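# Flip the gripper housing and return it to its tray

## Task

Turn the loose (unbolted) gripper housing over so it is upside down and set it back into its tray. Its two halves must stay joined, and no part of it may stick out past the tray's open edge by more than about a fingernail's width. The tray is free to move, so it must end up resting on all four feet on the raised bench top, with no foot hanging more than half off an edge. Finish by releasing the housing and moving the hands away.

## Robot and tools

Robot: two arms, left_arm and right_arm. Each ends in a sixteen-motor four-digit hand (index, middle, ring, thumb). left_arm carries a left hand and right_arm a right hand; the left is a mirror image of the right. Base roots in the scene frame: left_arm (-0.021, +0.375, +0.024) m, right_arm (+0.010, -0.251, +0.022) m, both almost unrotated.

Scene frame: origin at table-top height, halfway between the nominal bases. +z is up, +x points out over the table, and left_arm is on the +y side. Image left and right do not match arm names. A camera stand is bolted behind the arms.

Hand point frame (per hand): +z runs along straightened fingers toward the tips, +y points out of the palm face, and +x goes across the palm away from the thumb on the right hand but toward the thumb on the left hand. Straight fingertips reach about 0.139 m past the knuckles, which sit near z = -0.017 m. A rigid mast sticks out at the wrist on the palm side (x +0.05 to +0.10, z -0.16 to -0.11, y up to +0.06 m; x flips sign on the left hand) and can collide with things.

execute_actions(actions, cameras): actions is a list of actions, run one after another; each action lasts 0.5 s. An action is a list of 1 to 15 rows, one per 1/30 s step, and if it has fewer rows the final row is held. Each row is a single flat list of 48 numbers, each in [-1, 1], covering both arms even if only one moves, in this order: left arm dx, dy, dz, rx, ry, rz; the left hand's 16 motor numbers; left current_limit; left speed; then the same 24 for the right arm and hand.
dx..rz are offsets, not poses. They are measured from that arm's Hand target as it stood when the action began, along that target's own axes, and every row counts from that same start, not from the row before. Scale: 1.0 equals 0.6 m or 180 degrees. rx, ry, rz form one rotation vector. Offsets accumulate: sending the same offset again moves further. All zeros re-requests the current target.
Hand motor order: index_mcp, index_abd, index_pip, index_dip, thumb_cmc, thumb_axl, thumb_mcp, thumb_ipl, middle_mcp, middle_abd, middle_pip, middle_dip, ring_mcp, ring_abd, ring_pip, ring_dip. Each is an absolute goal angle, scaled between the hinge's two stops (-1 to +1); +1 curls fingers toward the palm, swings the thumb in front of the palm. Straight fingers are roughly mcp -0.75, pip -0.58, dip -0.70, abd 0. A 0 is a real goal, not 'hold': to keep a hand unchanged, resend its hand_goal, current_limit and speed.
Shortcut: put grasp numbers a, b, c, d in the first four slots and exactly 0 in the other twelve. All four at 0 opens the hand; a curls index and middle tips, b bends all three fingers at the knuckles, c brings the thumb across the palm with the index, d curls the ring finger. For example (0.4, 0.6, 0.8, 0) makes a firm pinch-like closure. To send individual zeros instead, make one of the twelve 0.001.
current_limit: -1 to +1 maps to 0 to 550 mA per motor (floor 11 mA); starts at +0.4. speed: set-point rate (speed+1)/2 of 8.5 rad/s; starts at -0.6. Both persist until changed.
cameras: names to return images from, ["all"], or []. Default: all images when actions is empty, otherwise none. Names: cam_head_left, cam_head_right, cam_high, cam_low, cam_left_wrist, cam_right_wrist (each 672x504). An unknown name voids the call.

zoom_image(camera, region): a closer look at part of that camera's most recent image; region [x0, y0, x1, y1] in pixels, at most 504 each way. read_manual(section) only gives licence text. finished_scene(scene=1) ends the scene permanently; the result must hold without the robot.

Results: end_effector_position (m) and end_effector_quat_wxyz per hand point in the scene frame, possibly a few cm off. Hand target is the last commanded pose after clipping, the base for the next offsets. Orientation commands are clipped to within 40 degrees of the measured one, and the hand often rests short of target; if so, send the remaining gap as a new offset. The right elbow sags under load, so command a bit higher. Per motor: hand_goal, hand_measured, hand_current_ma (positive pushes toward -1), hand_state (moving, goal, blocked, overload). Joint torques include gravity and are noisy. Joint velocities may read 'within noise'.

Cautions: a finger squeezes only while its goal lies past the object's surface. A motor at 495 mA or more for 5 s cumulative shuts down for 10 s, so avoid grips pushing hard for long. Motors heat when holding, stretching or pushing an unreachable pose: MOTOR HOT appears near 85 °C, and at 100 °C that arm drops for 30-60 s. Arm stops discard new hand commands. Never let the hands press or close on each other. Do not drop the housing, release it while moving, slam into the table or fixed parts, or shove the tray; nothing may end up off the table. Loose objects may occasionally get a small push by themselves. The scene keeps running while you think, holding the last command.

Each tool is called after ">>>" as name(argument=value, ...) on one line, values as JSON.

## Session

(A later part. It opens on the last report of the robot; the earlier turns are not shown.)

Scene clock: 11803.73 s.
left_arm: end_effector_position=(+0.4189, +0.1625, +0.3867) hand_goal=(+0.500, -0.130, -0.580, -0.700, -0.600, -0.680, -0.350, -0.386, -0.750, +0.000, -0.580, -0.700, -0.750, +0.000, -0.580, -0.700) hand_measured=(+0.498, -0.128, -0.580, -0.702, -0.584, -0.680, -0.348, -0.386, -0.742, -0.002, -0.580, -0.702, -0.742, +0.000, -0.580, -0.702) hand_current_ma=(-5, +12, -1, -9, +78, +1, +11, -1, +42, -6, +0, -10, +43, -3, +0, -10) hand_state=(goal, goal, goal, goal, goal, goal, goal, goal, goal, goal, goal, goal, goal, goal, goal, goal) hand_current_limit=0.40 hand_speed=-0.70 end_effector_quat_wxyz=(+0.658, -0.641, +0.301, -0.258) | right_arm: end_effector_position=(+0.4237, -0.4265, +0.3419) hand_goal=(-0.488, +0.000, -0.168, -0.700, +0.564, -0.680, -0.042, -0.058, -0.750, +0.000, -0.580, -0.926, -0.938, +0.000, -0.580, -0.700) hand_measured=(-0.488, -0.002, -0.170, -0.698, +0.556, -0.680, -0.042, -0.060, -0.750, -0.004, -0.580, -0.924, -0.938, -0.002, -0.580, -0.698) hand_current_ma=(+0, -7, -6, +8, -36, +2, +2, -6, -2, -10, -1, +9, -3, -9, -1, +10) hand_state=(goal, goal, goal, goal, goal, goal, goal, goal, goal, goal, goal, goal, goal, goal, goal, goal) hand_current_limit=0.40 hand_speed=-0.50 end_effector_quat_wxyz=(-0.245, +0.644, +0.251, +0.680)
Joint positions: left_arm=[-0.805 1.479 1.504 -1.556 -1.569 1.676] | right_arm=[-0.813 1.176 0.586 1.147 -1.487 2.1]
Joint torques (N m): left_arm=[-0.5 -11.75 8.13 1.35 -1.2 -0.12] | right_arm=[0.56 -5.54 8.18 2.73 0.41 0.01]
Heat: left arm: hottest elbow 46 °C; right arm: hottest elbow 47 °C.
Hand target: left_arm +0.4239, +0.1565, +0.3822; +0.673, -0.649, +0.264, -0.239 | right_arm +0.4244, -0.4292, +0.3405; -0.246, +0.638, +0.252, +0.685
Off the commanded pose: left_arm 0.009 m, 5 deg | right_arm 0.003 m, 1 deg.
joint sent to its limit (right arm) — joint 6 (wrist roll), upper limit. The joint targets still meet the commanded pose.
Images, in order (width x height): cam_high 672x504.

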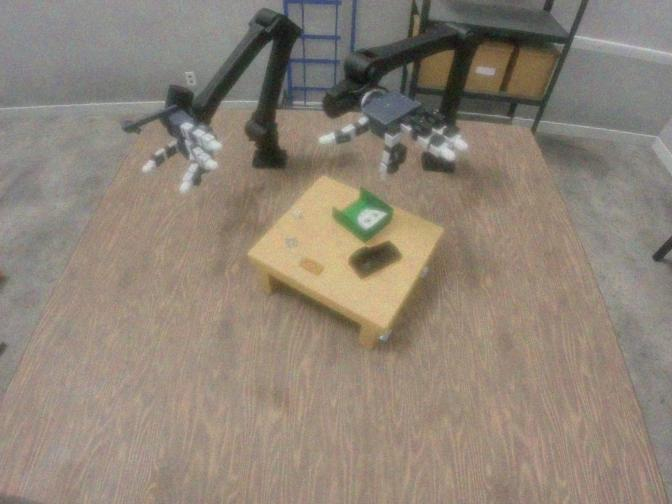

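>>> execute_actions(actions=[[[0.022,0.057,-0.034,0,0.0241,0,0.5,-0.13,-0.58,-0.7,-0.6,-0.68,-0.35,-0.386,-0.75,0.001,-0.58,-0.7,-0.75,0.001,-0.58,-0.7,0.4,-0.7,0,0,0,0,0,0,0,0,0.75,0,0,0,0,0,0,0,0,0,0,0,0,0,0.4,-0.5]],[[0.022,0.057,-0.034,0,0.01,0,0.5,-0.13,-0.58,-0.7,-0.6,-0.68,-0.35,-0.386,-0.75,0.001,-0.58,-0.7,-0.75,0.001,-0.58,-0.7,0.4,-0.7,0,0,0,0,0,0,0,0,0.75,0,0,0,0,0,0,0,0,0,0,0,0,0,0.4,-0.5]],[[0.022,0.057,-0.034,0,0,0,0.5,-0.13,-0.58,-0.7,-0.6,-0.68,-0.35,-0.386,-0.75,0.001,-0.58,-0.7,-0.75,0.001,-0.58,-0.7,0.4,-0.7,0,0,0,0,0,0,0,0,0.75,0,0,0,0,0,0,0,0,0,0,0,0,0,0.4,-0.5]]], cameras=["cam_high"])

>>> zoom_image(camera="cam_high", region=[325, 175, 385, 235])

Scene clock: 11822.83 s.
left_arm: end_effector_position=(+0.4035, +0.0970, +0.2836) hand_goal=(+0.500, -0.130, -0.580, -0.700, -0.600, -0.680, -0.350, -0.386, -0.750, +0.000, -0.580, -0.700, -0.750, +0.000, -0.580, -0.700) hand_measured=(+0.500, -0.128, -0.580, -0.702, -0.584, -0.680, -0.348, -0.386, -0.742, -0.002, -0.580, -0.702, -0.742, +0.000, -0.580, -0.702) hand_current_ma=(-4, +12, -1, -9, +75, +1, +11, -1, +42, -6, +0, -10, +43, -3, +0, -10) hand_state=(goal, goal, goal, goal, goal, goal, goal, goal, goal, goal, goal, goal, goal, goal, goal, goal) hand_current_limit=0.40 hand_speed=-0.70 end_effector_quat_wxyz=(+0.642, -0.622, +0.339, -0.293) | right_arm: end_effector_position=(+0.4237, -0.4265, +0.3419) hand_goal=(-0.488, +0.000, -0.168, -0.700, +0.564, -0.680, -0.042, -0.058, -0.750, +0.000, -0.580, -0.926, -0.938, +0.000, -0.580, -0.700) hand_measured=(-0.488, -0.002, -0.170, -0.698, +0.556, -0.680, -0.042, -0.060, -0.750, -0.004, -0.580, -0.924, -0.938, -0.002, -0.580, -0.698) hand_current_ma=(+0, -7, -6, +8, -36, +2, +2, -6, -2, -10, -1, +9, -3, -9, -1, +10) hand_state=(goal, goal, goal, goal, goal, goal, goal, goal, goal, goal, goal, goal, goal, goal, goal, goal) hand_current_limit=0.40 hand_speed=-0.50 end_effector_quat_wxyz=(-0.245, +0.644, +0.251, +0.680)
Joint positions: left_arm=[-0.92 1.574 1.341 -1.374 -1.567 1.606] | right_arm=[-0.813 1.176 0.586 1.147 -1.487 2.1]
Joint torques (N m): left_arm=[-0.97 -12.92 7.88 1.2 -0.86 -0.11] | right_arm=[1.2 -5.07 8.1 2.76 0.52 0.03]
Heat: left arm: hottest elbow 44 °C; right arm: hottest elbow 47 °C.
Hand target: left_arm +0.4062, +0.0899, +0.2769; +0.657, -0.635, +0.300, -0.274 | right_arm +0.4244, -0.4292, +0.3405; -0.246, +0.638, +0.252, +0.685
Off the commanded pose: left_arm 0.010 m, 6 deg | right_arm 0.003 m, 1 deg.
joint sent to its limit (right arm) — joint 6 (wrist roll), upper limit. The joint targets still meet the commanded pose.
Images, in order (width x height): cam_high 672x504.

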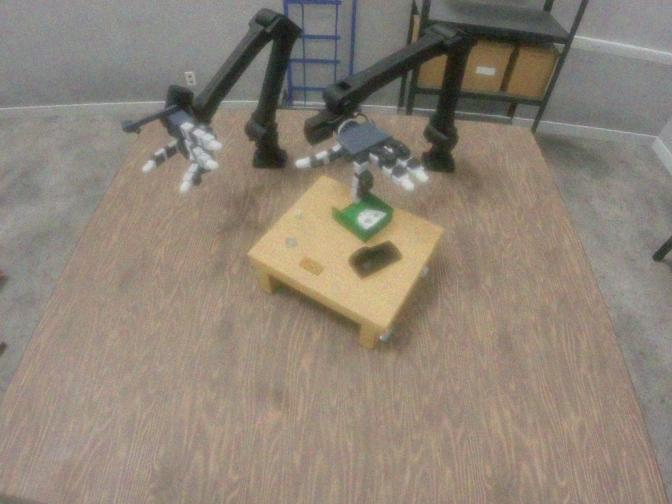

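Scaled by 8.400 from the camera's 672x504 image, which has a finer 960x720 frame.

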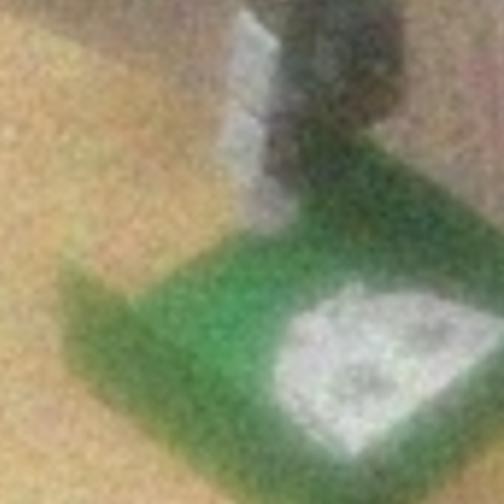

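>>> execute_actions(actions=[[[-0.006,0.03,0,0,0,0,0.5,-0.13,-0.58,-0.7,-0.6,-0.68,-0.35,-0.386,-0.75,0.001,-0.58,-0.7,-0.75,0.001,-0.58,-0.7,0.4,-0.7,0,0,0,0,0,0,0,0,0.75,0,0,0,0,0,0,0,0,0,0,0,0,0,0.4,-0.5]],[[-0.004,0.018,0,0,0,0,0.5,-0.13,-0.58,-0.7,-0.6,-0.68,-0.35,-0.386,-0.75,0.001,-0.58,-0.7,-0.75,0.001,-0.58,-0.7,0.4,-0.7,0,0,0,0,0,0,0,0,0.75,0,0,0,0,0,0,0,0,0,0,0,0,0,0.4,-0.5]]], cameras=["cam_high"])

>>> zoom_image(camera="cam_high", region=[325, 175, 385, 235])

Scene clock: 11832.33 s.
left_arm: end_effector_position=(+0.3996, +0.1019, +0.2592) hand_goal=(+0.500, -0.130, -0.580, -0.700, -0.600, -0.680, -0.350, -0.386, -0.750, +0.000, -0.580, -0.700, -0.750, +0.000, -0.580, -0.700) hand_measured=(+0.500, -0.128, -0.580, -0.702, -0.584, -0.680, -0.348, -0.386, -0.742, -0.002, -0.580, -0.702, -0.742, +0.000, -0.580, -0.702) hand_current_ma=(-4, +12, -1, -9, +75, +1, +11, -1, +42, -6, +0, -10, +43, -3, +0, -10) hand_state=(goal, goal, goal, goal, goal, goal, goal, goal, goal, goal, goal, goal, goal, goal, goal, goal) hand_current_limit=0.40 hand_speed=-0.70 end_effector_quat_wxyz=(+0.640, -0.624, +0.336, -0.296) | right_arm: end_effector_position=(+0.4237, -0.4265, +0.3419) hand_goal=(-0.488, +0.000, -0.168, -0.700, +0.564, -0.680, -0.042, -0.058, -0.750, +0.000, -0.580, -0.926, -0.938, +0.000, -0.580, -0.700) hand_measured=(-0.488, -0.002, -0.170, -0.698, +0.556, -0.680, -0.042, -0.060, -0.750, -0.004, -0.580, -0.924, -0.938, -0.002, -0.580, -0.698) hand_current_ma=(+0, -7, -6, +8, -36, +2, +2, -6, -2, -10, -1, +9, -3, -9, -1, +10) hand_state=(goal, goal, goal, goal, goal, goal, goal, goal, goal, goal, goal, goal, goal, goal, goal, goal) hand_current_limit=0.40 hand_speed=-0.50 end_effector_quat_wxyz=(-0.245, +0.644, +0.251, +0.680)
Joint positions: left_arm=[-0.92 1.574 1.275 -1.315 -1.566 1.587] | right_arm=[-0.813 1.176 0.586 1.147 -1.487 2.1]
Joint torques (N m): left_arm=[-1.03 -12.22 7.42 1.13 -0.82 -0.13] | right_arm=[1.03 -5.19 8.35 2.69 0.47 -0.01]
Heat: left arm: hottest elbow 44 °C; right arm: hottest elbow 47 °C.
Hand target: left_arm +0.4016, +0.0956, +0.2485; +0.657, -0.635, +0.300, -0.274 | right_arm +0.4244, -0.4292, +0.3405; -0.246, +0.638, +0.252, +0.685
Off the commanded pose: left_arm 0.013 m, 5 deg | right_arm 0.003 m, 1 deg.
joint sent to its limit (right arm) — joint 6 (wrist roll), upper limit. The joint targets still meet the commanded pose.
Images, in order (width x height): cam_high 672x504.

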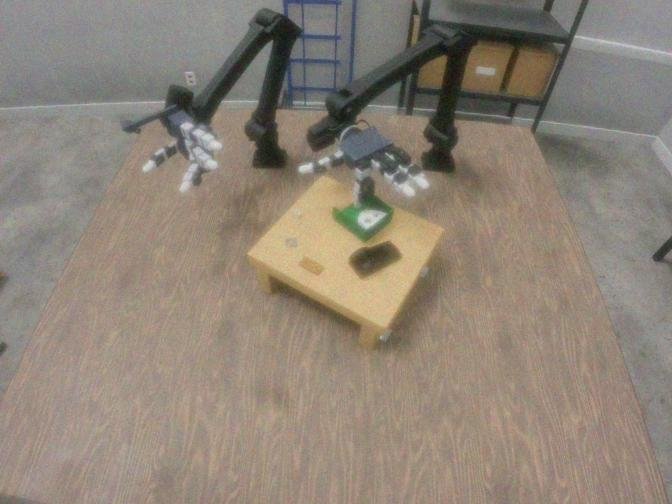

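Scaled by 8.400 from the camera's 672x504 image, which has a finer 960x720 frame.

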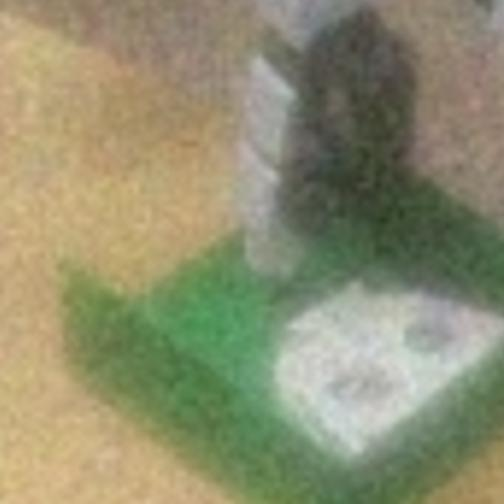

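>>> execute_actions(actions=[[[0.002,0.012,0.010,0,0,0,0.5,-0.13,-0.58,-0.7,-0.6,-0.68,-0.35,-0.386,-0.75,0.001,-0.58,-0.7,-0.75,0.001,-0.58,-0.7,0.4,-0.7,0,0,0,0,0,0,0,0,0.75,0,0,0,0,0,0,0,0,0,0,0,0,0,0.4,-0.5]],[[0.0,0.0,0.014,0,0,0,0.5,-0.13,-0.58,-0.7,-0.6,-0.68,-0.35,-0.386,-0.75,0.001,-0.58,-0.7,-0.75,0.001,-0.58,-0.7,0.4,-0.7,0,0,0,0,0,0,0,0,0.75,0,0,0,0,0,0,0,0,0,0,0,0,0,0.4,-0.5]]], cameras=["cam_high"])

>>> zoom_image(camera="cam_high", region=[325, 175, 385, 235])

Scene clock: 11842.20 s.
left_arm: end_effector_position=(+0.4071, +0.1078, +0.2508) hand_goal=(+0.500, -0.130, -0.580, -0.700, -0.600, -0.680, -0.350, -0.386, -0.750, +0.000, -0.580, -0.700, -0.750, +0.000, -0.580, -0.700) hand_measured=(+0.500, -0.128, -0.580, -0.702, -0.584, -0.680, -0.348, -0.386, -0.742, -0.002, -0.580, -0.702, -0.742, +0.000, -0.580, -0.702) hand_current_ma=(+0, +12, -1, -9, +75, +1, +11, -1, +42, -6, +0, -10, +43, -3, +0, -10) hand_state=(goal, goal, goal, goal, goal, goal, goal, goal, goal, goal, goal, goal, goal, goal, goal, goal) hand_current_limit=0.40 hand_speed=-0.70 end_effector_quat_wxyz=(+0.642, -0.628, +0.328, -0.291) | right_arm: end_effector_position=(+0.4237, -0.4265, +0.3419) hand_goal=(-0.488, +0.000, -0.168, -0.700, +0.564, -0.680, -0.042, -0.058, -0.750, +0.000, -0.580, -0.926, -0.938, +0.000, -0.580, -0.700) hand_measured=(-0.488, -0.002, -0.170, -0.698, +0.556, -0.680, -0.042, -0.060, -0.750, -0.004, -0.580, -0.924, -0.938, -0.002, -0.580, -0.698) hand_current_ma=(+0, -7, -6, +8, -36, +2, +2, -6, -2, -10, -1, +9, -3, -9, -1, +10) hand_state=(goal, goal, goal, goal, goal, goal, goal, goal, goal, goal, goal, goal, goal, goal, goal, goal) hand_current_limit=0.40 hand_speed=-0.50 end_effector_quat_wxyz=(-0.245, +0.644, +0.251, +0.680)
Joint positions: left_arm=[-0.9 1.588 1.268 -1.292 -1.566 1.586] | right_arm=[-0.813 1.176 0.586 1.147 -1.487 2.1]
Joint torques (N m): left_arm=[0.15 -11.87 7.73 1.17 -1.1 -0.07] | right_arm=[1.03 -5.36 8.21 2.78 0.44 0.01]
Heat: left arm: hottest elbow 44 °C; right arm: hottest elbow 47 °C.
Hand target: left_arm +0.4130, +0.1047, +0.2414; +0.657, -0.635, +0.300, -0.274 | right_arm +0.4244, -0.4292, +0.3405; -0.246, +0.638, +0.252, +0.685
Off the commanded pose: left_arm 0.012 m, 4 deg | right_arm 0.003 m, 1 deg.
joint sent to its limit (right arm) — joint 6 (wrist roll), upper limit. The joint targets still meet the commanded pose.
Images, in order (width x height): cam_high 672x504.

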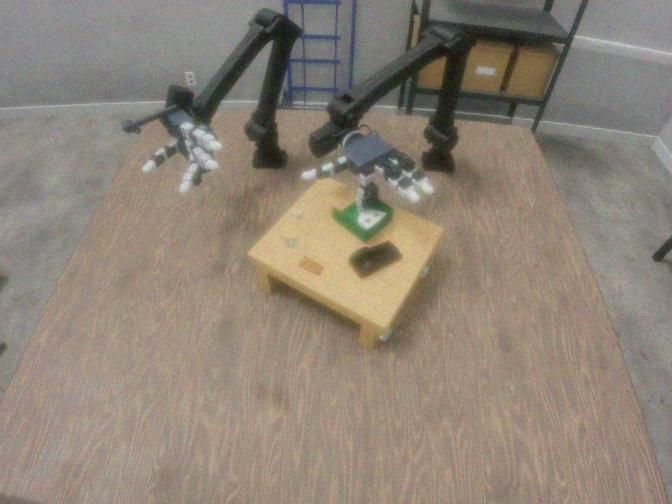

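Scaled by 8.400 from the camera's 672x504 image, which has a finer 960x720 frame.

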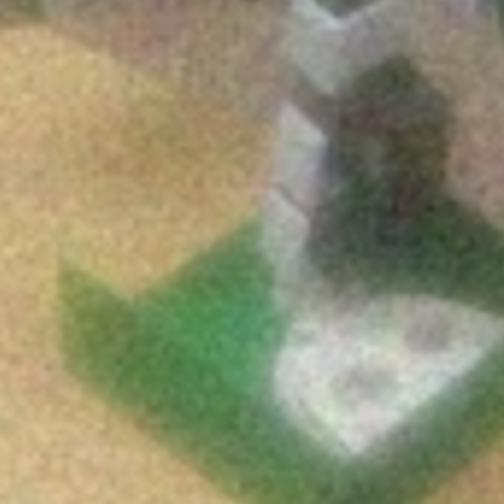

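>>> execute_actions(actions=[[[0.0,-0.005,0.010,0,0,0,0.5,-0.13,-0.58,-0.7,-0.6,-0.68,-0.35,-0.386,-0.75,0.001,-0.58,-0.7,-0.75,0.001,-0.58,-0.7,0.4,-0.7,0,0,0,0,0,0,0,0,0.75,0,0,0,0,0,0,0,0,0,0,0,0,0,0.4,-0.5]]], cameras=["cam_high"])

>>> zoom_image(camera="cam_high", region=[325, 175, 385, 235])

Scene clock: 11848.67 s.
left_arm: end_effector_position=(+0.4097, +0.1119, +0.2506) hand_goal=(+0.500, -0.130, -0.580, -0.700, -0.600, -0.680, -0.350, -0.386, -0.750, +0.000, -0.580, -0.700, -0.750, +0.000, -0.580, -0.700) hand_measured=(+0.500, -0.128, -0.580, -0.702, -0.584, -0.680, -0.348, -0.386, -0.742, -0.002, -0.580, -0.702, -0.742, +0.000, -0.580, -0.702) hand_current_ma=(+3, +12, -1, -8, +75, +1, +11, -1, +42, -6, +0, -10, +43, -3, +0, -10) hand_state=(goal, goal, goal, goal, goal, goal, goal, goal, goal, goal, goal, goal, goal, goal, goal, goal) hand_current_limit=0.40 hand_speed=-0.70 end_effector_quat_wxyz=(+0.644, -0.630, +0.326, -0.288) | right_arm: end_effector_position=(+0.4237, -0.4265, +0.3419) hand_goal=(-0.488, +0.000, -0.168, -0.700, +0.564, -0.680, -0.042, -0.058, -0.750, +0.000, -0.580, -0.926, -0.938, +0.000, -0.580, -0.700) hand_measured=(-0.488, -0.002, -0.170, -0.698, +0.556, -0.680, -0.042, -0.060, -0.750, -0.004, -0.580, -0.924, -0.938, -0.002, -0.580, -0.698) hand_current_ma=(+0, -7, -6, +8, -36, +2, +2, -6, -2, -10, -1, +9, -3, -9, -1, +10) hand_state=(goal, goal, goal, goal, goal, goal, goal, goal, goal, goal, goal, goal, goal, goal, goal, goal) hand_current_limit=0.40 hand_speed=-0.50 end_effector_quat_wxyz=(-0.245, +0.644, +0.251, +0.680)
Joint positions: left_arm=[-0.891 1.589 1.268 -1.292 -1.566 1.586] | right_arm=[-0.813 1.176 0.586 1.147 -1.487 2.1]
Joint torques (N m): left_arm=[-0.03 -11.69 8.39 1.11 -1.22 -0.05] | right_arm=[0.32 -4.84 8.32 2.63 0.5 -0.03]
Heat: left arm: hottest elbow 44 °C; right arm: hottest elbow 47 °C.
Hand target: left_arm +0.4175, +0.1085, +0.2445; +0.657, -0.635, +0.300, -0.274 | right_arm +0.4244, -0.4292, +0.3405; -0.246, +0.638, +0.252, +0.685
Off the commanded pose: left_arm 0.010 m, 4 deg | right_arm 0.003 m, 1 deg.
joint sent to its limit (right arm) — joint 6 (wrist roll), upper limit. The joint targets still meet the commanded pose.
Images, in order (width x height): cam_high 672x504.

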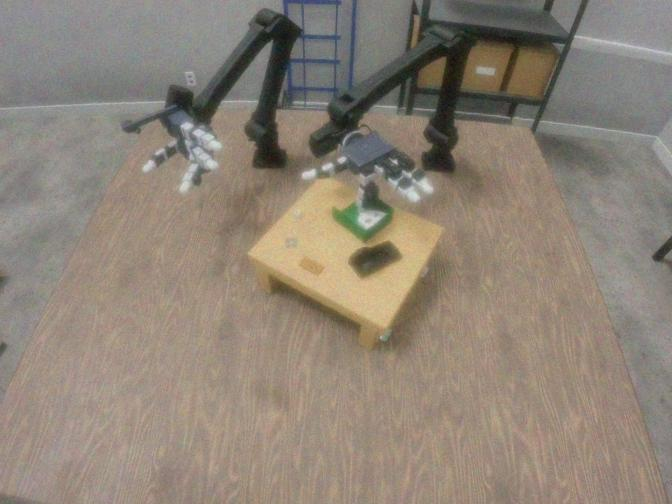

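Scaled by 8.400 from the camera's 672x504 image, which has a finer 960x720 frame.

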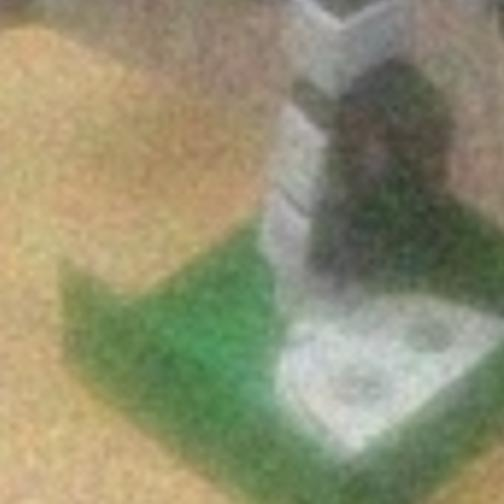

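>>> execute_actions(actions=[[[0.0,-0.004,0.012,0,0,0,0.5,-0.13,-0.58,-0.7,-0.6,-0.68,-0.35,-0.386,-0.75,0.001,-0.58,-0.7,-0.75,0.001,-0.58,-0.7,0.4,-0.7,0,0,0,0,0,0,0,0,0.75,0,0,0,0,0,0,0,0,0,0,0,0,0,0.4,-0.5]],[[0.0,-0.004,0.012,0,0,0,0.5,-0.13,-0.58,-0.7,-0.6,-0.68,-0.35,-0.386,-0.75,0.001,-0.58,-0.7,-0.75,0.001,-0.58,-0.7,0.4,-0.7,0,0,0,0,0,0,0,0,0.75,0,0,0,0,0,0,0,0,0,0,0,0,0,0.4,-0.5]]], cameras=["cam_high"])

>>> zoom_image(camera="cam_high", region=[325, 175, 385, 235])

Scene clock: 11855.43 s.
left_arm: end_effector_position=(+0.4167, +0.1231, +0.2489) hand_goal=(+0.500, -0.130, -0.580, -0.700, -0.600, -0.680, -0.350, -0.386, -0.750, +0.000, -0.580, -0.700, -0.750, +0.000, -0.580, -0.700) hand_measured=(+0.516, -0.130, -0.572, -0.698, -0.584, -0.680, -0.348, -0.386, -0.742, -0.002, -0.580, -0.702, -0.742, +0.000, -0.580, -0.702) hand_current_ma=(+80, -4, +40, +9, +75, +1, +11, -1, +42, -6, +0, -10, +43, -3, +0, -10) hand_state=(goal, goal, goal, goal, goal, goal, goal, goal, goal, goal, goal, goal, goal, goal, goal, goal) hand_current_limit=0.40 hand_speed=-0.70 end_effector_quat_wxyz=(+0.648, -0.633, +0.318, -0.278) | right_arm: end_effector_position=(+0.4237, -0.4265, +0.3419) hand_goal=(-0.488, +0.000, -0.168, -0.700, +0.564, -0.680, -0.042, -0.058, -0.750, +0.000, -0.580, -0.926, -0.938, +0.000, -0.580, -0.700) hand_measured=(-0.488, -0.002, -0.170, -0.698, +0.556, -0.680, -0.042, -0.060, -0.750, -0.004, -0.580, -0.924, -0.938, -0.002, -0.580, -0.698) hand_current_ma=(+0, -7, -6, +8, -36, +2, +2, -6, -2, -10, -1, +9, -3, -9, -1, +10) hand_state=(goal, goal, goal, goal, goal, goal, goal, goal, goal, goal, goal, goal, goal, goal, goal, goal) hand_current_limit=0.40 hand_speed=-0.50 end_effector_quat_wxyz=(-0.245, +0.644, +0.251, +0.680)
Joint positions: left_arm=[-0.864 1.592 1.268 -1.292 -1.566 1.586] | right_arm=[-0.813 1.176 0.586 1.147 -1.487 2.1]
Joint torques (N m): left_arm=[0.21 -11.63 9.81 0.88 -1.43 0] | right_arm=[0.56 -4.6 8.28 2.56 0.44 0.01]
Heat: left arm: hottest elbow 44 °C; right arm: hottest elbow 47 °C.
Hand target: left_arm +0.4283, +0.1181, +0.2494; +0.657, -0.635, +0.300, -0.274 | right_arm +0.4244, -0.4292, +0.3405; -0.246, +0.638, +0.252, +0.685
Off the commanded pose: left_arm 0.013 m, 2 deg | right_arm 0.003 m, 1 deg.
joint sent to its limit (right arm) — joint 6 (wrist roll), upper limit. The joint targets still meet the commanded pose.
Images, in order (width x height): cam_high 672x504.

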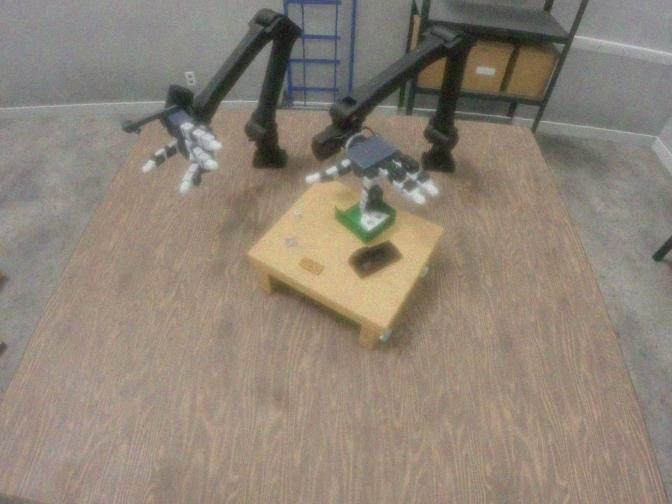

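Scaled by 8.400 from the camera's 672x504 image, which has a finer 960x720 frame.

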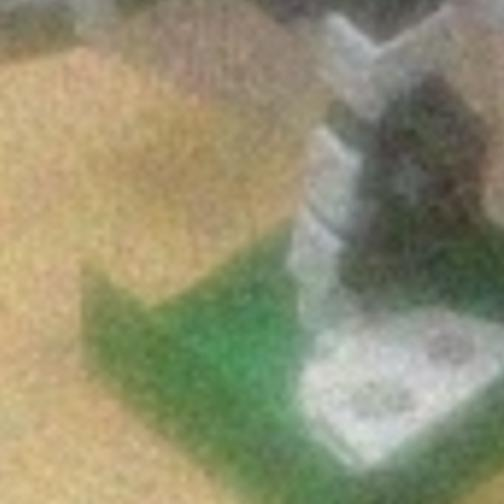

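>>> execute_actions(actions=[[[0.0,-0.008,0.010,0,0,0,0.5,-0.13,-0.58,-0.7,-0.6,-0.68,-0.35,-0.386,-0.75,0.001,-0.58,-0.7,-0.75,0.001,-0.58,-0.7,0.4,-0.7,0,0,0,0,0,0,0,0,0.75,0,0,0,0,0,0,0,0,0,0,0,0,0,0.4,-0.5]],[[0.0,-0.004,0.010,0,0,0,0.5,-0.13,-0.58,-0.7,-0.6,-0.68,-0.35,-0.386,-0.75,0.001,-0.58,-0.7,-0.75,0.001,-0.58,-0.7,0.4,-0.7,0,0,0,0,0,0,0,0,0.75,0,0,0,0,0,0,0,0,0,0,0,0,0,0.4,-0.5]]], cameras=["cam_high"])

>>> zoom_image(camera="cam_high", region=[325, 175, 385, 235])

Scene clock: 11864.97 s.
left_arm: end_effector_position=(+0.4238, +0.1328, +0.2494) hand_goal=(+0.500, -0.130, -0.580, -0.700, -0.600, -0.680, -0.350, -0.386, -0.750, +0.000, -0.580, -0.700, -0.750, +0.000, -0.580, -0.700) hand_measured=(+0.516, -0.130, -0.572, -0.698, -0.584, -0.680, -0.348, -0.386, -0.742, -0.002, -0.580, -0.702, -0.742, +0.000, -0.580, -0.702) hand_current_ma=(+80, -4, +40, +9, +75, +1, +11, -1, +42, -6, +0, -10, +43, -3, +0, -10) hand_state=(goal, goal, goal, goal, goal, goal, goal, goal, goal, goal, goal, goal, goal, goal, goal, goal) hand_current_limit=0.40 hand_speed=-0.70 end_effector_quat_wxyz=(+0.651, -0.637, +0.310, -0.270) | right_arm: end_effector_position=(+0.4237, -0.4265, +0.3419) hand_goal=(-0.488, +0.000, -0.168, -0.700, +0.564, -0.680, -0.042, -0.058, -0.750, +0.000, -0.580, -0.926, -0.938, +0.000, -0.580, -0.700) hand_measured=(-0.488, -0.002, -0.170, -0.698, +0.556, -0.680, -0.042, -0.060, -0.750, -0.004, -0.580, -0.924, -0.938, -0.002, -0.580, -0.698) hand_current_ma=(+0, -7, -6, +8, -36, +2, +2, -6, -2, -10, -1, +9, -3, -9, -1, +10) hand_state=(goal, goal, goal, goal, goal, goal, goal, goal, goal, goal, goal, goal, goal, goal, goal, goal) hand_current_limit=0.40 hand_speed=-0.50 end_effector_quat_wxyz=(-0.245, +0.644, +0.251, +0.680)
Joint positions: left_arm=[-0.84 1.595 1.273 -1.292 -1.566 1.587] | right_arm=[-0.813 1.176 0.586 1.147 -1.487 2.1]
Joint torques (N m): left_arm=[-0.03 -11.93 11.18 0.64 -1.46 0.12] | right_arm=[0.73 -4.95 8.38 2.65 0.47 0.02]
Heat: left arm: hottest elbow 44 °C; right arm: hottest elbow 47 °C.
Hand target: left_arm +0.4373, +0.1257, +0.2569; +0.657, -0.635, +0.300, -0.274 | right_arm +0.4244, -0.4292, +0.3405; -0.246, +0.638, +0.252, +0.685
Off the commanded pose: left_arm 0.017 m, 1 deg | right_arm 0.003 m, 1 deg.
joint sent to its limit (left arm) — joint 5 (wrist yaw), lower limit. The joint targets still meet the commanded pose.
joint sent to its limit (right arm) — joint 6 (wrist roll), upper limit. The joint targets still meet the commanded pose.
Images, in order (width x height): cam_high 672x504.

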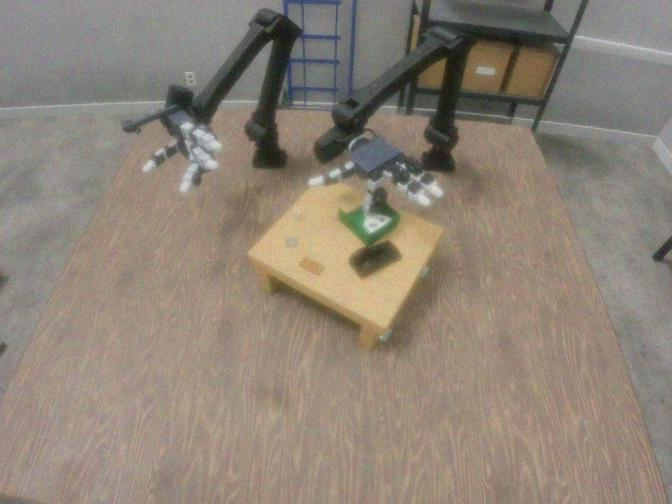

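Scaled by 8.400 from the camera's 672x504 image, which has a finer 960x720 frame.

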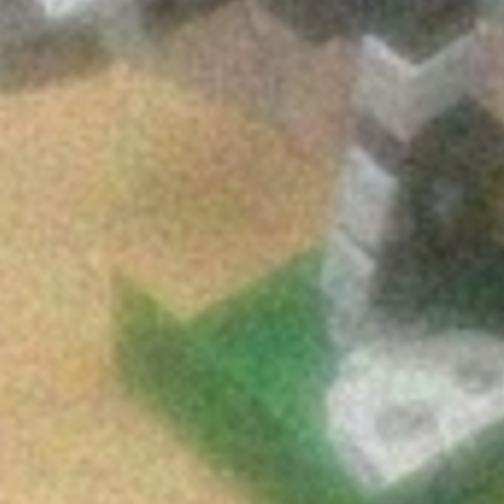

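>>> execute_actions(actions=[[[0.0,-0.004,-0.045,0,0,0,0.5,-0.13,-0.58,-0.7,-0.6,-0.68,-0.35,-0.386,-0.75,0.001,-0.58,-0.7,-0.75,0.001,-0.58,-0.7,0.4,-0.7,0,0,0,0,0,0,0,0,0.75,0,0,0,0,0,0,0,0,0,0,0,0,0,0.4,-0.5]],[[0.0,-0.055,0.0,0,0,0,0.5,-0.13,-0.58,-0.7,-0.6,-0.68,-0.35,-0.386,-0.75,0.001,-0.58,-0.7,-0.75,0.001,-0.58,-0.7,0.4,-0.7,0,0,0,0,0,0,0,0,0.75,0,0,0,0,0,0,0,0,0,0,0,0,0,0.4,-0.5]],[[0.0,-0.06,0.0,0,0,0,0.5,-0.13,-0.58,-0.7,-0.6,-0.68,-0.35,-0.386,-0.75,0.001,-0.58,-0.7,-0.75,0.001,-0.58,-0.7,0.4,-0.7,0,0,0,0,0,0,0,0,0.75,0,0,0,0,0,0,0,0,0,0,0,0,0,0.4,-0.5]],[[-0.03,-0.05,0.044,0,-0.0241,0,0.3,-0.13,-0.58,-0.7,-0.6,-0.68,-0.35,-0.386,-0.75,0.001,-0.58,-0.7,-0.75,0.001,-0.58,-0.7,0.4,-0.7,0,0,0,0,0,0,0,0,0.75,0,0,0,0,0,0,0,0,0,0,0,0,0,0.4,-0.5]],[[-0.027,-0.045,0.045,0,-0.0241,0,0.0,-0.13,-0.58,-0.7,0.001,-0.68,-0.35,-0.386,-0.95,0.001,-0.9,-0.9,-0.95,0.001,-0.9,-0.9,0.4,-0.7,0,0,0,0,0,0,0,0,0.75,0,0,0,0,0,0,0,0,0,0,0,0,0,0.4,-0.5]],[[-0.022,-0.04,0.046,0,-0.0241,0,-0.9,0.001,-0.9,-0.9,0.001,-0.68,-0.35,-0.386,-0.95,0.001,-0.9,-0.9,-0.95,0.001,-0.9,-0.9,0.4,-0.7,0,0,0,0,0,0,0,0,0.75,0,0,0,0,0,0,0,0,0,0,0,0,0,0.4,-0.5]],[[-0.018,-0.04,0.047,0,-0.0241,0,-0.9,0.001,-0.9,-0.9,0.001,-0.68,-0.35,-0.386,-0.95,0.001,-0.9,-0.9,-0.95,0.001,-0.9,-0.9,0.4,-0.7,0,0,0,0,0,0,0,0,0.75,0,0,0,0,0,0,0,0,0,0,0,0,0,0.4,-0.5]],[[-0.015,-0.035,0.047,0,-0.0241,0,-0.9,0.001,-0.9,-0.9,0.001,-0.68,-0.35,-0.386,-0.95,0.001,-0.9,-0.9,-0.95,0.001,-0.9,-0.9,0.4,-0.7,0,0,0,0,0,0,0,0,0.75,0,0,0,0,0,0,0,0,0,0,0,0,0,0.4,-0.5]]], cameras=["cam_head_left","cam_head_right"])

>>> zoom_image(camera="cam_head_right", region=[250, 230, 330, 298])

>>> execute_actions(actions=[[[0,0.1257,-0.1097,-0.1667,0,0,-0.9,0.001,-0.9,-0.9,0.001,-0.68,-0.35,-0.386,-0.95,0.001,-0.9,-0.9,-0.95,0.001,-0.9,-0.9,0.4,-0.7,0,0,0,0,0,0,0,0,0.75,0,0,0,0,0,0,0,0,0,0,0,0,0,0.4,-0.5]],[[0,0.1257,-0.1097,-0.1667,0,0,-0.9,0.001,-0.9,-0.9,0.001,-0.68,-0.35,-0.386,-0.95,0.001,-0.9,-0.9,-0.95,0.001,-0.9,-0.9,0.4,-0.7,0,0,0,0,0,0,0,0,0.75,0,0,0,0,0,0,0,0,0,0,0,0,0,0.4,-0.5]],[[0,0.1257,-0.1097,-0.1667,0,0,-0.9,0.001,-0.9,-0.9,0.001,-0.68,-0.35,-0.386,-0.95,0.001,-0.9,-0.9,-0.95,0.001,-0.9,-0.9,0.4,-0.7,0,0,0,0,0,0,0,0,0.75,0,0,0,0,0,0,0,0,0,0,0,0,0,0.4,-0.5]],[[0.007,-0.04,0.023,0,0,0,-0.9,0.001,-0.9,-0.9,0.001,-0.68,-0.35,-0.386,-0.95,0.001,-0.9,-0.9,-0.95,0.001,-0.9,-0.9,0.4,-0.7,0,0,0,0,0,0,0,0,0.75,0,0,0,0,0,0,0,0,0,0,0,0,0,0.4,-0.5]]], cameras=["cam_left_wrist"])

>>> zoom_image(camera="cam_left_wrist", region=[230, 10, 430, 190])

Scene clock: 11903.53 s.
left_arm: end_effector_position=(+0.4559, +0.2481, +0.4331) hand_goal=(-0.900, +0.000, -0.900, -0.900, +0.000, -0.680, -0.350, -0.386, -0.950, +0.000, -0.900, -0.900, -0.950, +0.000, -0.900, -0.900) hand_measured=(-0.880, -0.004, -0.894, -0.898, +0.002, -0.680, -0.348, -0.386, -0.930, -0.002, -0.894, -0.896, -0.928, +0.000, -0.894, -0.896) hand_current_ma=(+97, -15, +30, +13, +13, +1, +9, -1, +103, -6, +28, +14, +107, -3, +27, +14) hand_state=(goal, goal, goal, goal, goal, goal, goal, goal, blocked, goal, goal, goal, blocked, goal, goal, goal) hand_current_limit=0.40 hand_speed=-0.70 end_effector_quat_wxyz=(+0.681, -0.665, +0.243, -0.187) | right_arm: end_effector_position=(+0.4237, -0.4265, +0.3419) hand_goal=(-0.488, +0.000, -0.168, -0.700, +0.564, -0.680, -0.042, -0.058, -0.750, +0.000, -0.580, -0.926, -0.938, +0.000, -0.580, -0.700) hand_measured=(-0.488, -0.002, -0.170, -0.698, +0.556, -0.680, -0.042, -0.060, -0.750, -0.004, -0.580, -0.924, -0.938, -0.002, -0.580, -0.698) hand_current_ma=(+0, -7, -6, +8, -36, +2, +2, -6, -2, -10, -1, +9, -3, -9, -1, +10) hand_state=(goal, goal, goal, goal, goal, goal, goal, goal, goal, goal, goal, goal, goal, goal, goal, goal) hand_current_limit=0.40 hand_speed=-0.50 end_effector_quat_wxyz=(-0.245, +0.644, +0.251, +0.680)
Joint positions: left_arm=[-0.611 1.466 1.608 -1.466 -1.567 1.9] | right_arm=[-0.813 1.176 0.586 1.147 -1.487 2.1]
Joint torques (N m): left_arm=[-0.73 -13.39 12.01 0.61 -1.39 0.13] | right_arm=[0.44 -5.13 8.13 2.77 0.48 0.01]
Heat: left arm: hottest elbow 46 °C; right arm: hottest elbow 47 °C.
Hand target: left_arm +0.4567, +0.2485, +0.4596; +0.702, -0.675, +0.171, -0.149 | right_arm +0.4244, -0.4292, +0.3405; -0.246, +0.638, +0.252, +0.685
Off the commanded pose: left_arm 0.026 m, 10 deg | right_arm 0.003 m, 1 deg.
joint sent to its limit (left arm) — joint 5 (wrist yaw), lower limit. The joint targets are off in orientation, not in position.
joint sent to its limit (right arm) — joint 6 (wrist roll), upper limit. The joint targets still meet the commanded pose.
Images, in order (width x height): cam_head_left 672x504, cam_head_right 672x504.

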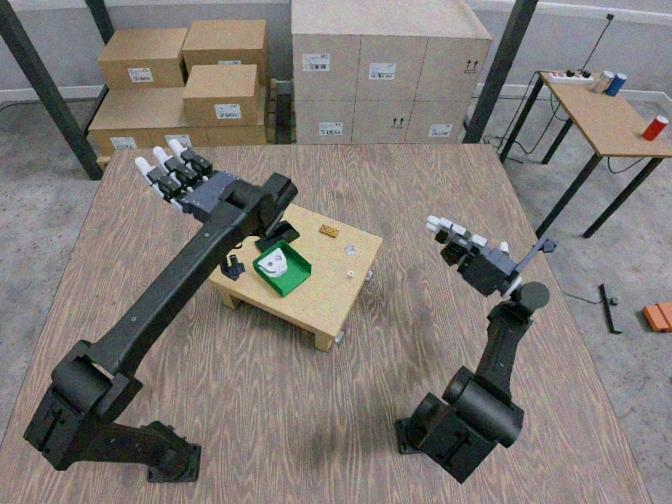

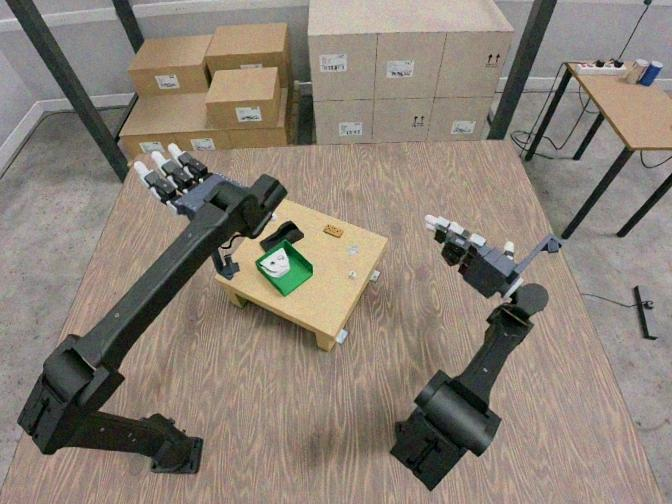

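Scaled by 6.300 from the camera's 672x504 image, which has a finer 960x720 frame.

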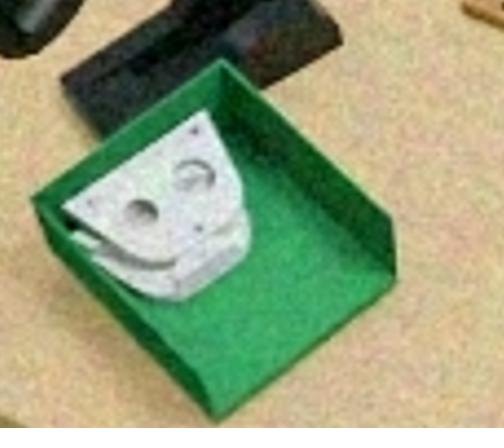

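Scene clock: 11905.87 s.
left_arm: end_effector_position=(+0.3505, +0.0463, +0.3477) hand_goal=(-0.900, +0.000, -0.900, -0.900, +0.000, -0.680, -0.350, -0.386, -0.950, +0.000, -0.900, -0.900, -0.950, +0.000, -0.900, -0.900) hand_measured=(-0.896, -0.002, -0.898, -0.898, +0.002, -0.680, -0.348, -0.386, -0.944, -0.002, -0.898, -0.898, -0.944, +0.000, -0.898, -0.898) hand_current_ma=(+22, -11, +11, +11, +7, +1, +16, -1, +29, -6, +11, +11, +30, -3, +10, +11) hand_state=(goal, goal, goal, goal, goal, goal, goal, goal, goal, goal, goal, goal, goal, goal, goal, goal) hand_current_limit=0.40 hand_speed=-0.70 end_effector_quat_wxyz=(+0.001, +0.977, -0.214, +0.026) | right_arm: end_effector_position=(+0.4237, -0.4265, +0.3419) hand_goal=(-0.488, +0.000, -0.168, -0.700, +0.564, -0.680, -0.042, -0.058, -0.750, +0.000, -0.580, -0.926, -0.938, +0.000, -0.580, -0.700) hand_measured=(-0.488, -0.002, -0.170, -0.698, +0.556, -0.680, -0.042, -0.060, -0.750, -0.004, -0.580, -0.924, -0.938, -0.002, -0.580, -0.698) hand_current_ma=(+0, -7, -6, +8, -36, +2, +2, -6, -2, -10, -1, +9, -3, -9, -1, +10) hand_state=(goal, goal, goal, goal, goal, goal, goal, goal, goal, goal, goal, goal, goal, goal, goal, goal) hand_current_limit=0.40 hand_speed=-0.50 end_effector_quat_wxyz=(-0.245, +0.644, +0.251, +0.680)
Joint positions: left_arm=[-0.557 1.508 1.661 -1.674 -0.015 1.438] | right_arm=[-0.813 1.176 0.586 1.147 -1.487 2.1]
Joint torques (N m): left_arm=[-0.67 -11.46 10.43 0.28 0.06 0.15] | right_arm=[0.5 -5.25 8.21 2.73 0.48 0]
Heat: left arm: hottest elbow 46 °C; right arm: hottest elbow 47 °C.
Hand target: left_arm +0.3548, +0.0406, +0.3500; -0.019, +0.974, -0.226, -0.015 | right_arm +0.4244, -0.4292, +0.3405; -0.246, +0.638, +0.252, +0.685
Off the commanded pose: left_arm 0.008 m, 5 deg | right_arm 0.003 m, 1 deg.
joint sent to its limit (left arm) — joint 4 (wrist pitch), lower limit. The joint targets are off in orientation, not in position.
joint sent to its limit (right arm) — joint 6 (wrist roll), upper limit. The joint targets still meet the commanded pose.
camera_calibration:
cam_left_wrist: T_world_to_cam=[[-0.445264, 0.895391, -0.00377862, 0.0813195], [0.583906, 0.293562, 0.756885, -0.531033], [0.678818, 0.334808, -0.653537, 0.0959608], [0, 0, 0, 1]] pos_world=[0.281142, 0.0509498, 0.464952]
Images, in order (width x height): cam_left_wrist 672x504.

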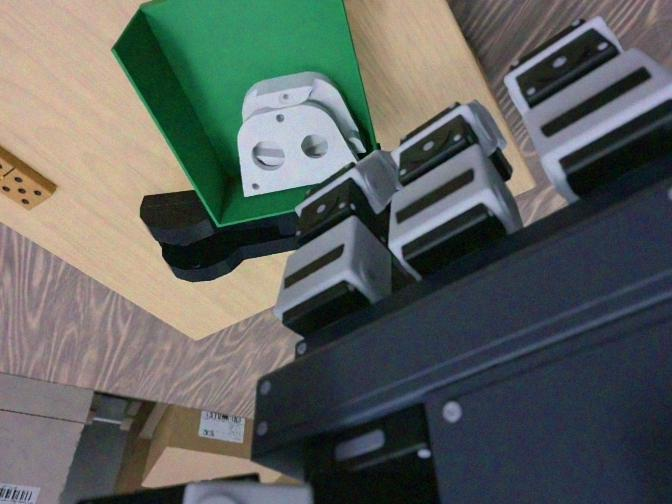

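Scaled by 2.520 from the camera's 672x504 image, which has a finer 960x720 frame.

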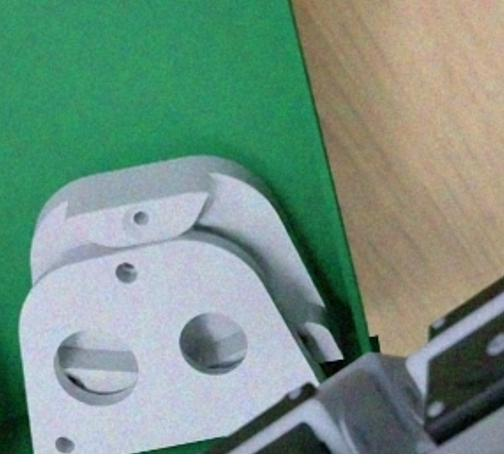

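>>> execute_actions(actions=[[[0.02,-0.03,0.0,0,0,0,-0.9,0.001,-0.9,-0.9,0.001,-0.68,-0.35,-0.386,-0.95,0.001,-0.9,-0.9,-0.95,0.001,-0.9,-0.9,0.4,-0.7,0,0,0,0,0,0,0,0,0.75,0,0,0,0,0,0,0,0,0,0,0,0,0,0.4,-0.5]]], cameras=["cam_left_wrist"])

>>> zoom_image(camera="cam_left_wrist", region=[190, 10, 390, 190])

>>> execute_actions(actions=[[[-0.014,-0.1,0.0,0,0,0,-0.9,0.001,-0.9,-0.9,0.001,-0.68,-0.35,-0.386,-0.95,0.001,-0.9,-0.9,-0.95,0.001,-0.9,-0.9,0.4,-0.7,0,0,0,0,0,0,0,0,0.75,0,0,0,0,0,0,0,0,0,0,0,0,0,0.4,-0.5]]], cameras=["cam_left_wrist"])

>>> zoom_image(camera="cam_left_wrist", region=[90, 0, 290, 180])

Scene clock: 11959.20 s.
left_arm: end_effector_position=(+0.3647, +0.0568, +0.3380) hand_goal=(-0.900, +0.000, -0.900, -0.900, +0.000, -0.680, -0.350, -0.386, -0.950, +0.000, -0.900, -0.900, -0.950, +0.000, -0.900, -0.900) hand_measured=(-0.896, -0.002, -0.898, -0.898, +0.002, -0.680, -0.348, -0.386, -0.944, -0.002, -0.898, -0.898, -0.944, +0.000, -0.898, -0.898) hand_current_ma=(+21, -11, +11, +11, +7, +1, +16, -1, +27, -6, +11, +11, +29, -3, +10, +11) hand_state=(goal, goal, goal, goal, goal, goal, goal, goal, goal, goal, goal, goal, goal, goal, goal, goal) hand_current_limit=0.40 hand_speed=-0.70 end_effector_quat_wxyz=(-0.003, +0.976, -0.215, +0.016) | right_arm: end_effector_position=(+0.4237, -0.4265, +0.3419) hand_goal=(-0.488, +0.000, -0.168, -0.700, +0.564, -0.680, -0.042, -0.058, -0.750, +0.000, -0.580, -0.926, -0.938, +0.000, -0.580, -0.700) hand_measured=(-0.488, -0.002, -0.170, -0.698, +0.556, -0.680, -0.042, -0.060, -0.750, -0.004, -0.580, -0.924, -0.938, -0.002, -0.580, -0.698) hand_current_ma=(+0, -7, -6, +8, -36, +2, +2, -6, -2, -10, -1, +9, -3, -9, -1, +10) hand_state=(goal, goal, goal, goal, goal, goal, goal, goal, goal, goal, goal, goal, goal, goal, goal, goal) hand_current_limit=0.40 hand_speed=-0.50 end_effector_quat_wxyz=(-0.245, +0.644, +0.251, +0.680)
Joint positions: left_arm=[-0.521 1.536 1.669 -1.674 -0.015 1.477] | right_arm=[-0.813 1.176 0.586 1.147 -1.487 2.1]
Joint torques (N m): left_arm=[-0.32 -11.93 11.81 0.14 0.04 0.16] | right_arm=[0.44 -4.84 8.36 2.78 0.45 0]
Heat: left arm: hottest elbow 46 °C; right arm: hottest elbow 47 °C.
Hand target: left_arm +0.3735, +0.0515, +0.3500; -0.019, +0.974, -0.226, -0.015 | right_arm +0.4244, -0.4292, +0.3405; -0.246, +0.638, +0.252, +0.685
Off the commanded pose: left_arm 0.016 m, 4 deg | right_arm 0.003 m, 1 deg.
joint sent to its limit (left arm) — joint 4 (wrist pitch), lower limit. The joint targets are off in orientation, not in position.
joint sent to its limit (right arm) — joint 6 (wrist roll), upper limit. The joint targets still meet the commanded pose.
camera_calibration:
cam_left_wrist: T_world_to_cam=[[-0.442924, 0.896451, 0.0138966, 0.071306], [0.596974, 0.283321, 0.750567, -0.537118], [0.66891, 0.34074, -0.660648, 0.0821959], [0, 0, 0, 1]] pos_world=[0.297247, 0.060247, 0.456455]
Images, in order (width x height): cam_left_wrist 672x504.

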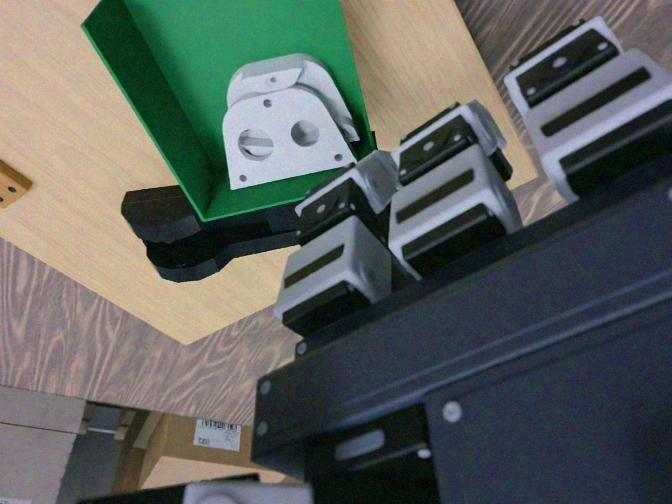

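Scaled by 2.520 from the camera's 672x504 image, which has a finer 960x720 frame.

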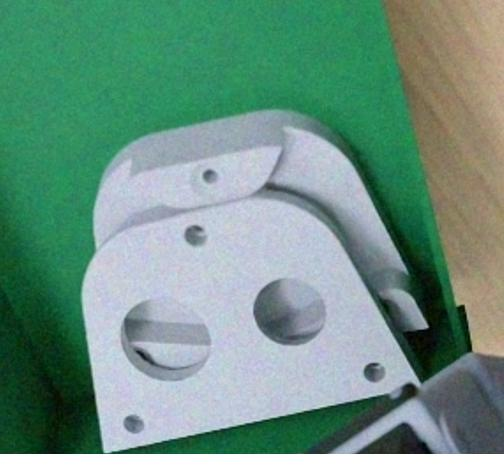

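Scene clock: 11960.43 s.
left_arm: end_effector_position=(+0.3930, +0.1130, +0.3375) hand_goal=(-0.900, +0.000, -0.900, -0.900, +0.000, -0.680, -0.350, -0.386, -0.950, +0.000, -0.900, -0.900, -0.950, +0.000, -0.900, -0.900) hand_measured=(-0.896, -0.002, -0.898, -0.898, +0.000, -0.680, -0.348, -0.386, -0.944, -0.002, -0.898, -0.898, -0.944, +0.000, -0.898, -0.898) hand_current_ma=(+24, -11, +11, +11, +4, +1, +16, -1, +31, -6, +11, +11, +33, -3, +10, +11) hand_state=(goal, goal, goal, goal, goal, goal, goal, goal, goal, goal, goal, goal, goal, goal, goal, goal) hand_current_limit=0.40 hand_speed=-0.70 end_effector_quat_wxyz=(-0.005, +0.977, -0.211, +0.016) | right_arm: end_effector_position=(+0.4237, -0.4265, +0.3419) hand_goal=(-0.488, +0.000, -0.168, -0.700, +0.564, -0.680, -0.042, -0.058, -0.750, +0.000, -0.580, -0.926, -0.938, +0.000, -0.580, -0.700) hand_measured=(-0.488, -0.002, -0.170, -0.698, +0.556, -0.680, -0.042, -0.060, -0.750, -0.004, -0.580, -0.924, -0.938, -0.002, -0.580, -0.698) hand_current_ma=(+0, -7, -6, +8, -36, +2, +2, -6, -2, -10, -1, +9, -3, -9, -1, +10) hand_state=(goal, goal, goal, goal, goal, goal, goal, goal, goal, goal, goal, goal, goal, goal, goal, goal) hand_current_limit=0.40 hand_speed=-0.50 end_effector_quat_wxyz=(-0.245, +0.644, +0.251, +0.680)
Joint positions: left_arm=[-0.386 1.536 1.669 -1.674 -0.017 1.604] | right_arm=[-0.813 1.176 0.586 1.147 -1.487 2.1]
Joint torques (N m): left_arm=[-1.44 -14.33 10.29 0.18 -0.01 0.15] | right_arm=[0.26 -4.72 8.35 2.51 0.44 0]
Heat: left arm: hottest elbow 46 °C; right arm: hottest elbow 47 °C.
Hand target: left_arm +0.3925, +0.1091, +0.3521; -0.019, +0.974, -0.226, -0.015 | right_arm +0.4244, -0.4292, +0.3405; -0.246, +0.638, +0.252, +0.685
Off the commanded pose: left_arm 0.015 m, 4 deg | right_arm 0.003 m, 1 deg.
joint sent to its limit (left arm) — joint 4 (wrist pitch), lower limit. The joint targets are off in orientation, not in position.
joint sent to its limit (right arm) — joint 6 (wrist roll), upper limit. The joint targets still meet the commanded pose.
camera_calibration:
cam_left_wrist: T_world_to_cam=[[-0.449958, 0.892853, 0.01873, 0.0350017], [0.594333, 0.283732, 0.752505, -0.569155], [0.666562, 0.349728, -0.65832, 0.0428647], [0, 0, 0, 1]] pos_world=[0.325445, 0.115245, 0.455856]
Images, in order (width x height): cam_left_wrist 672x504.

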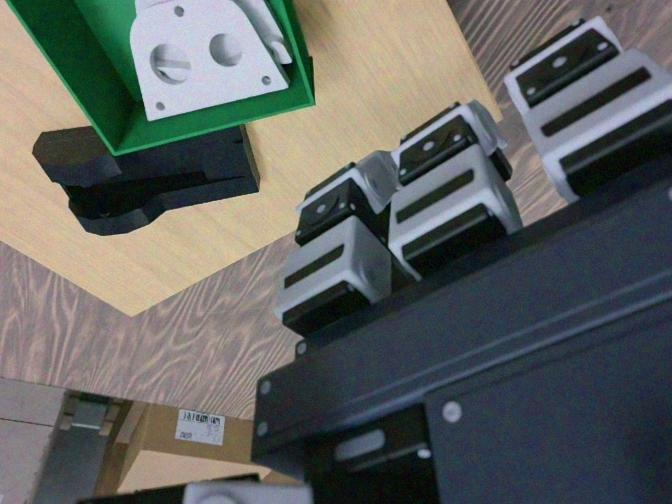

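Scaled by 2.520 from the camera's 672x504 image, which has a finer 960x720 frame.

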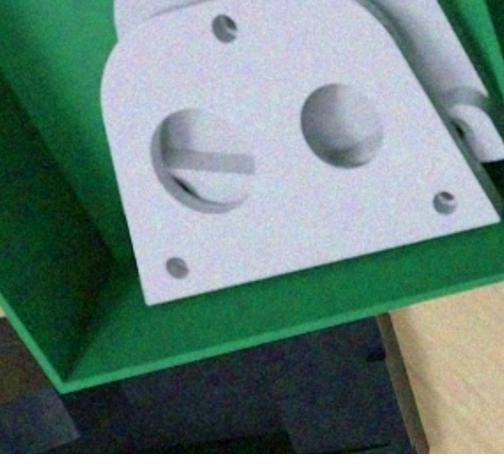

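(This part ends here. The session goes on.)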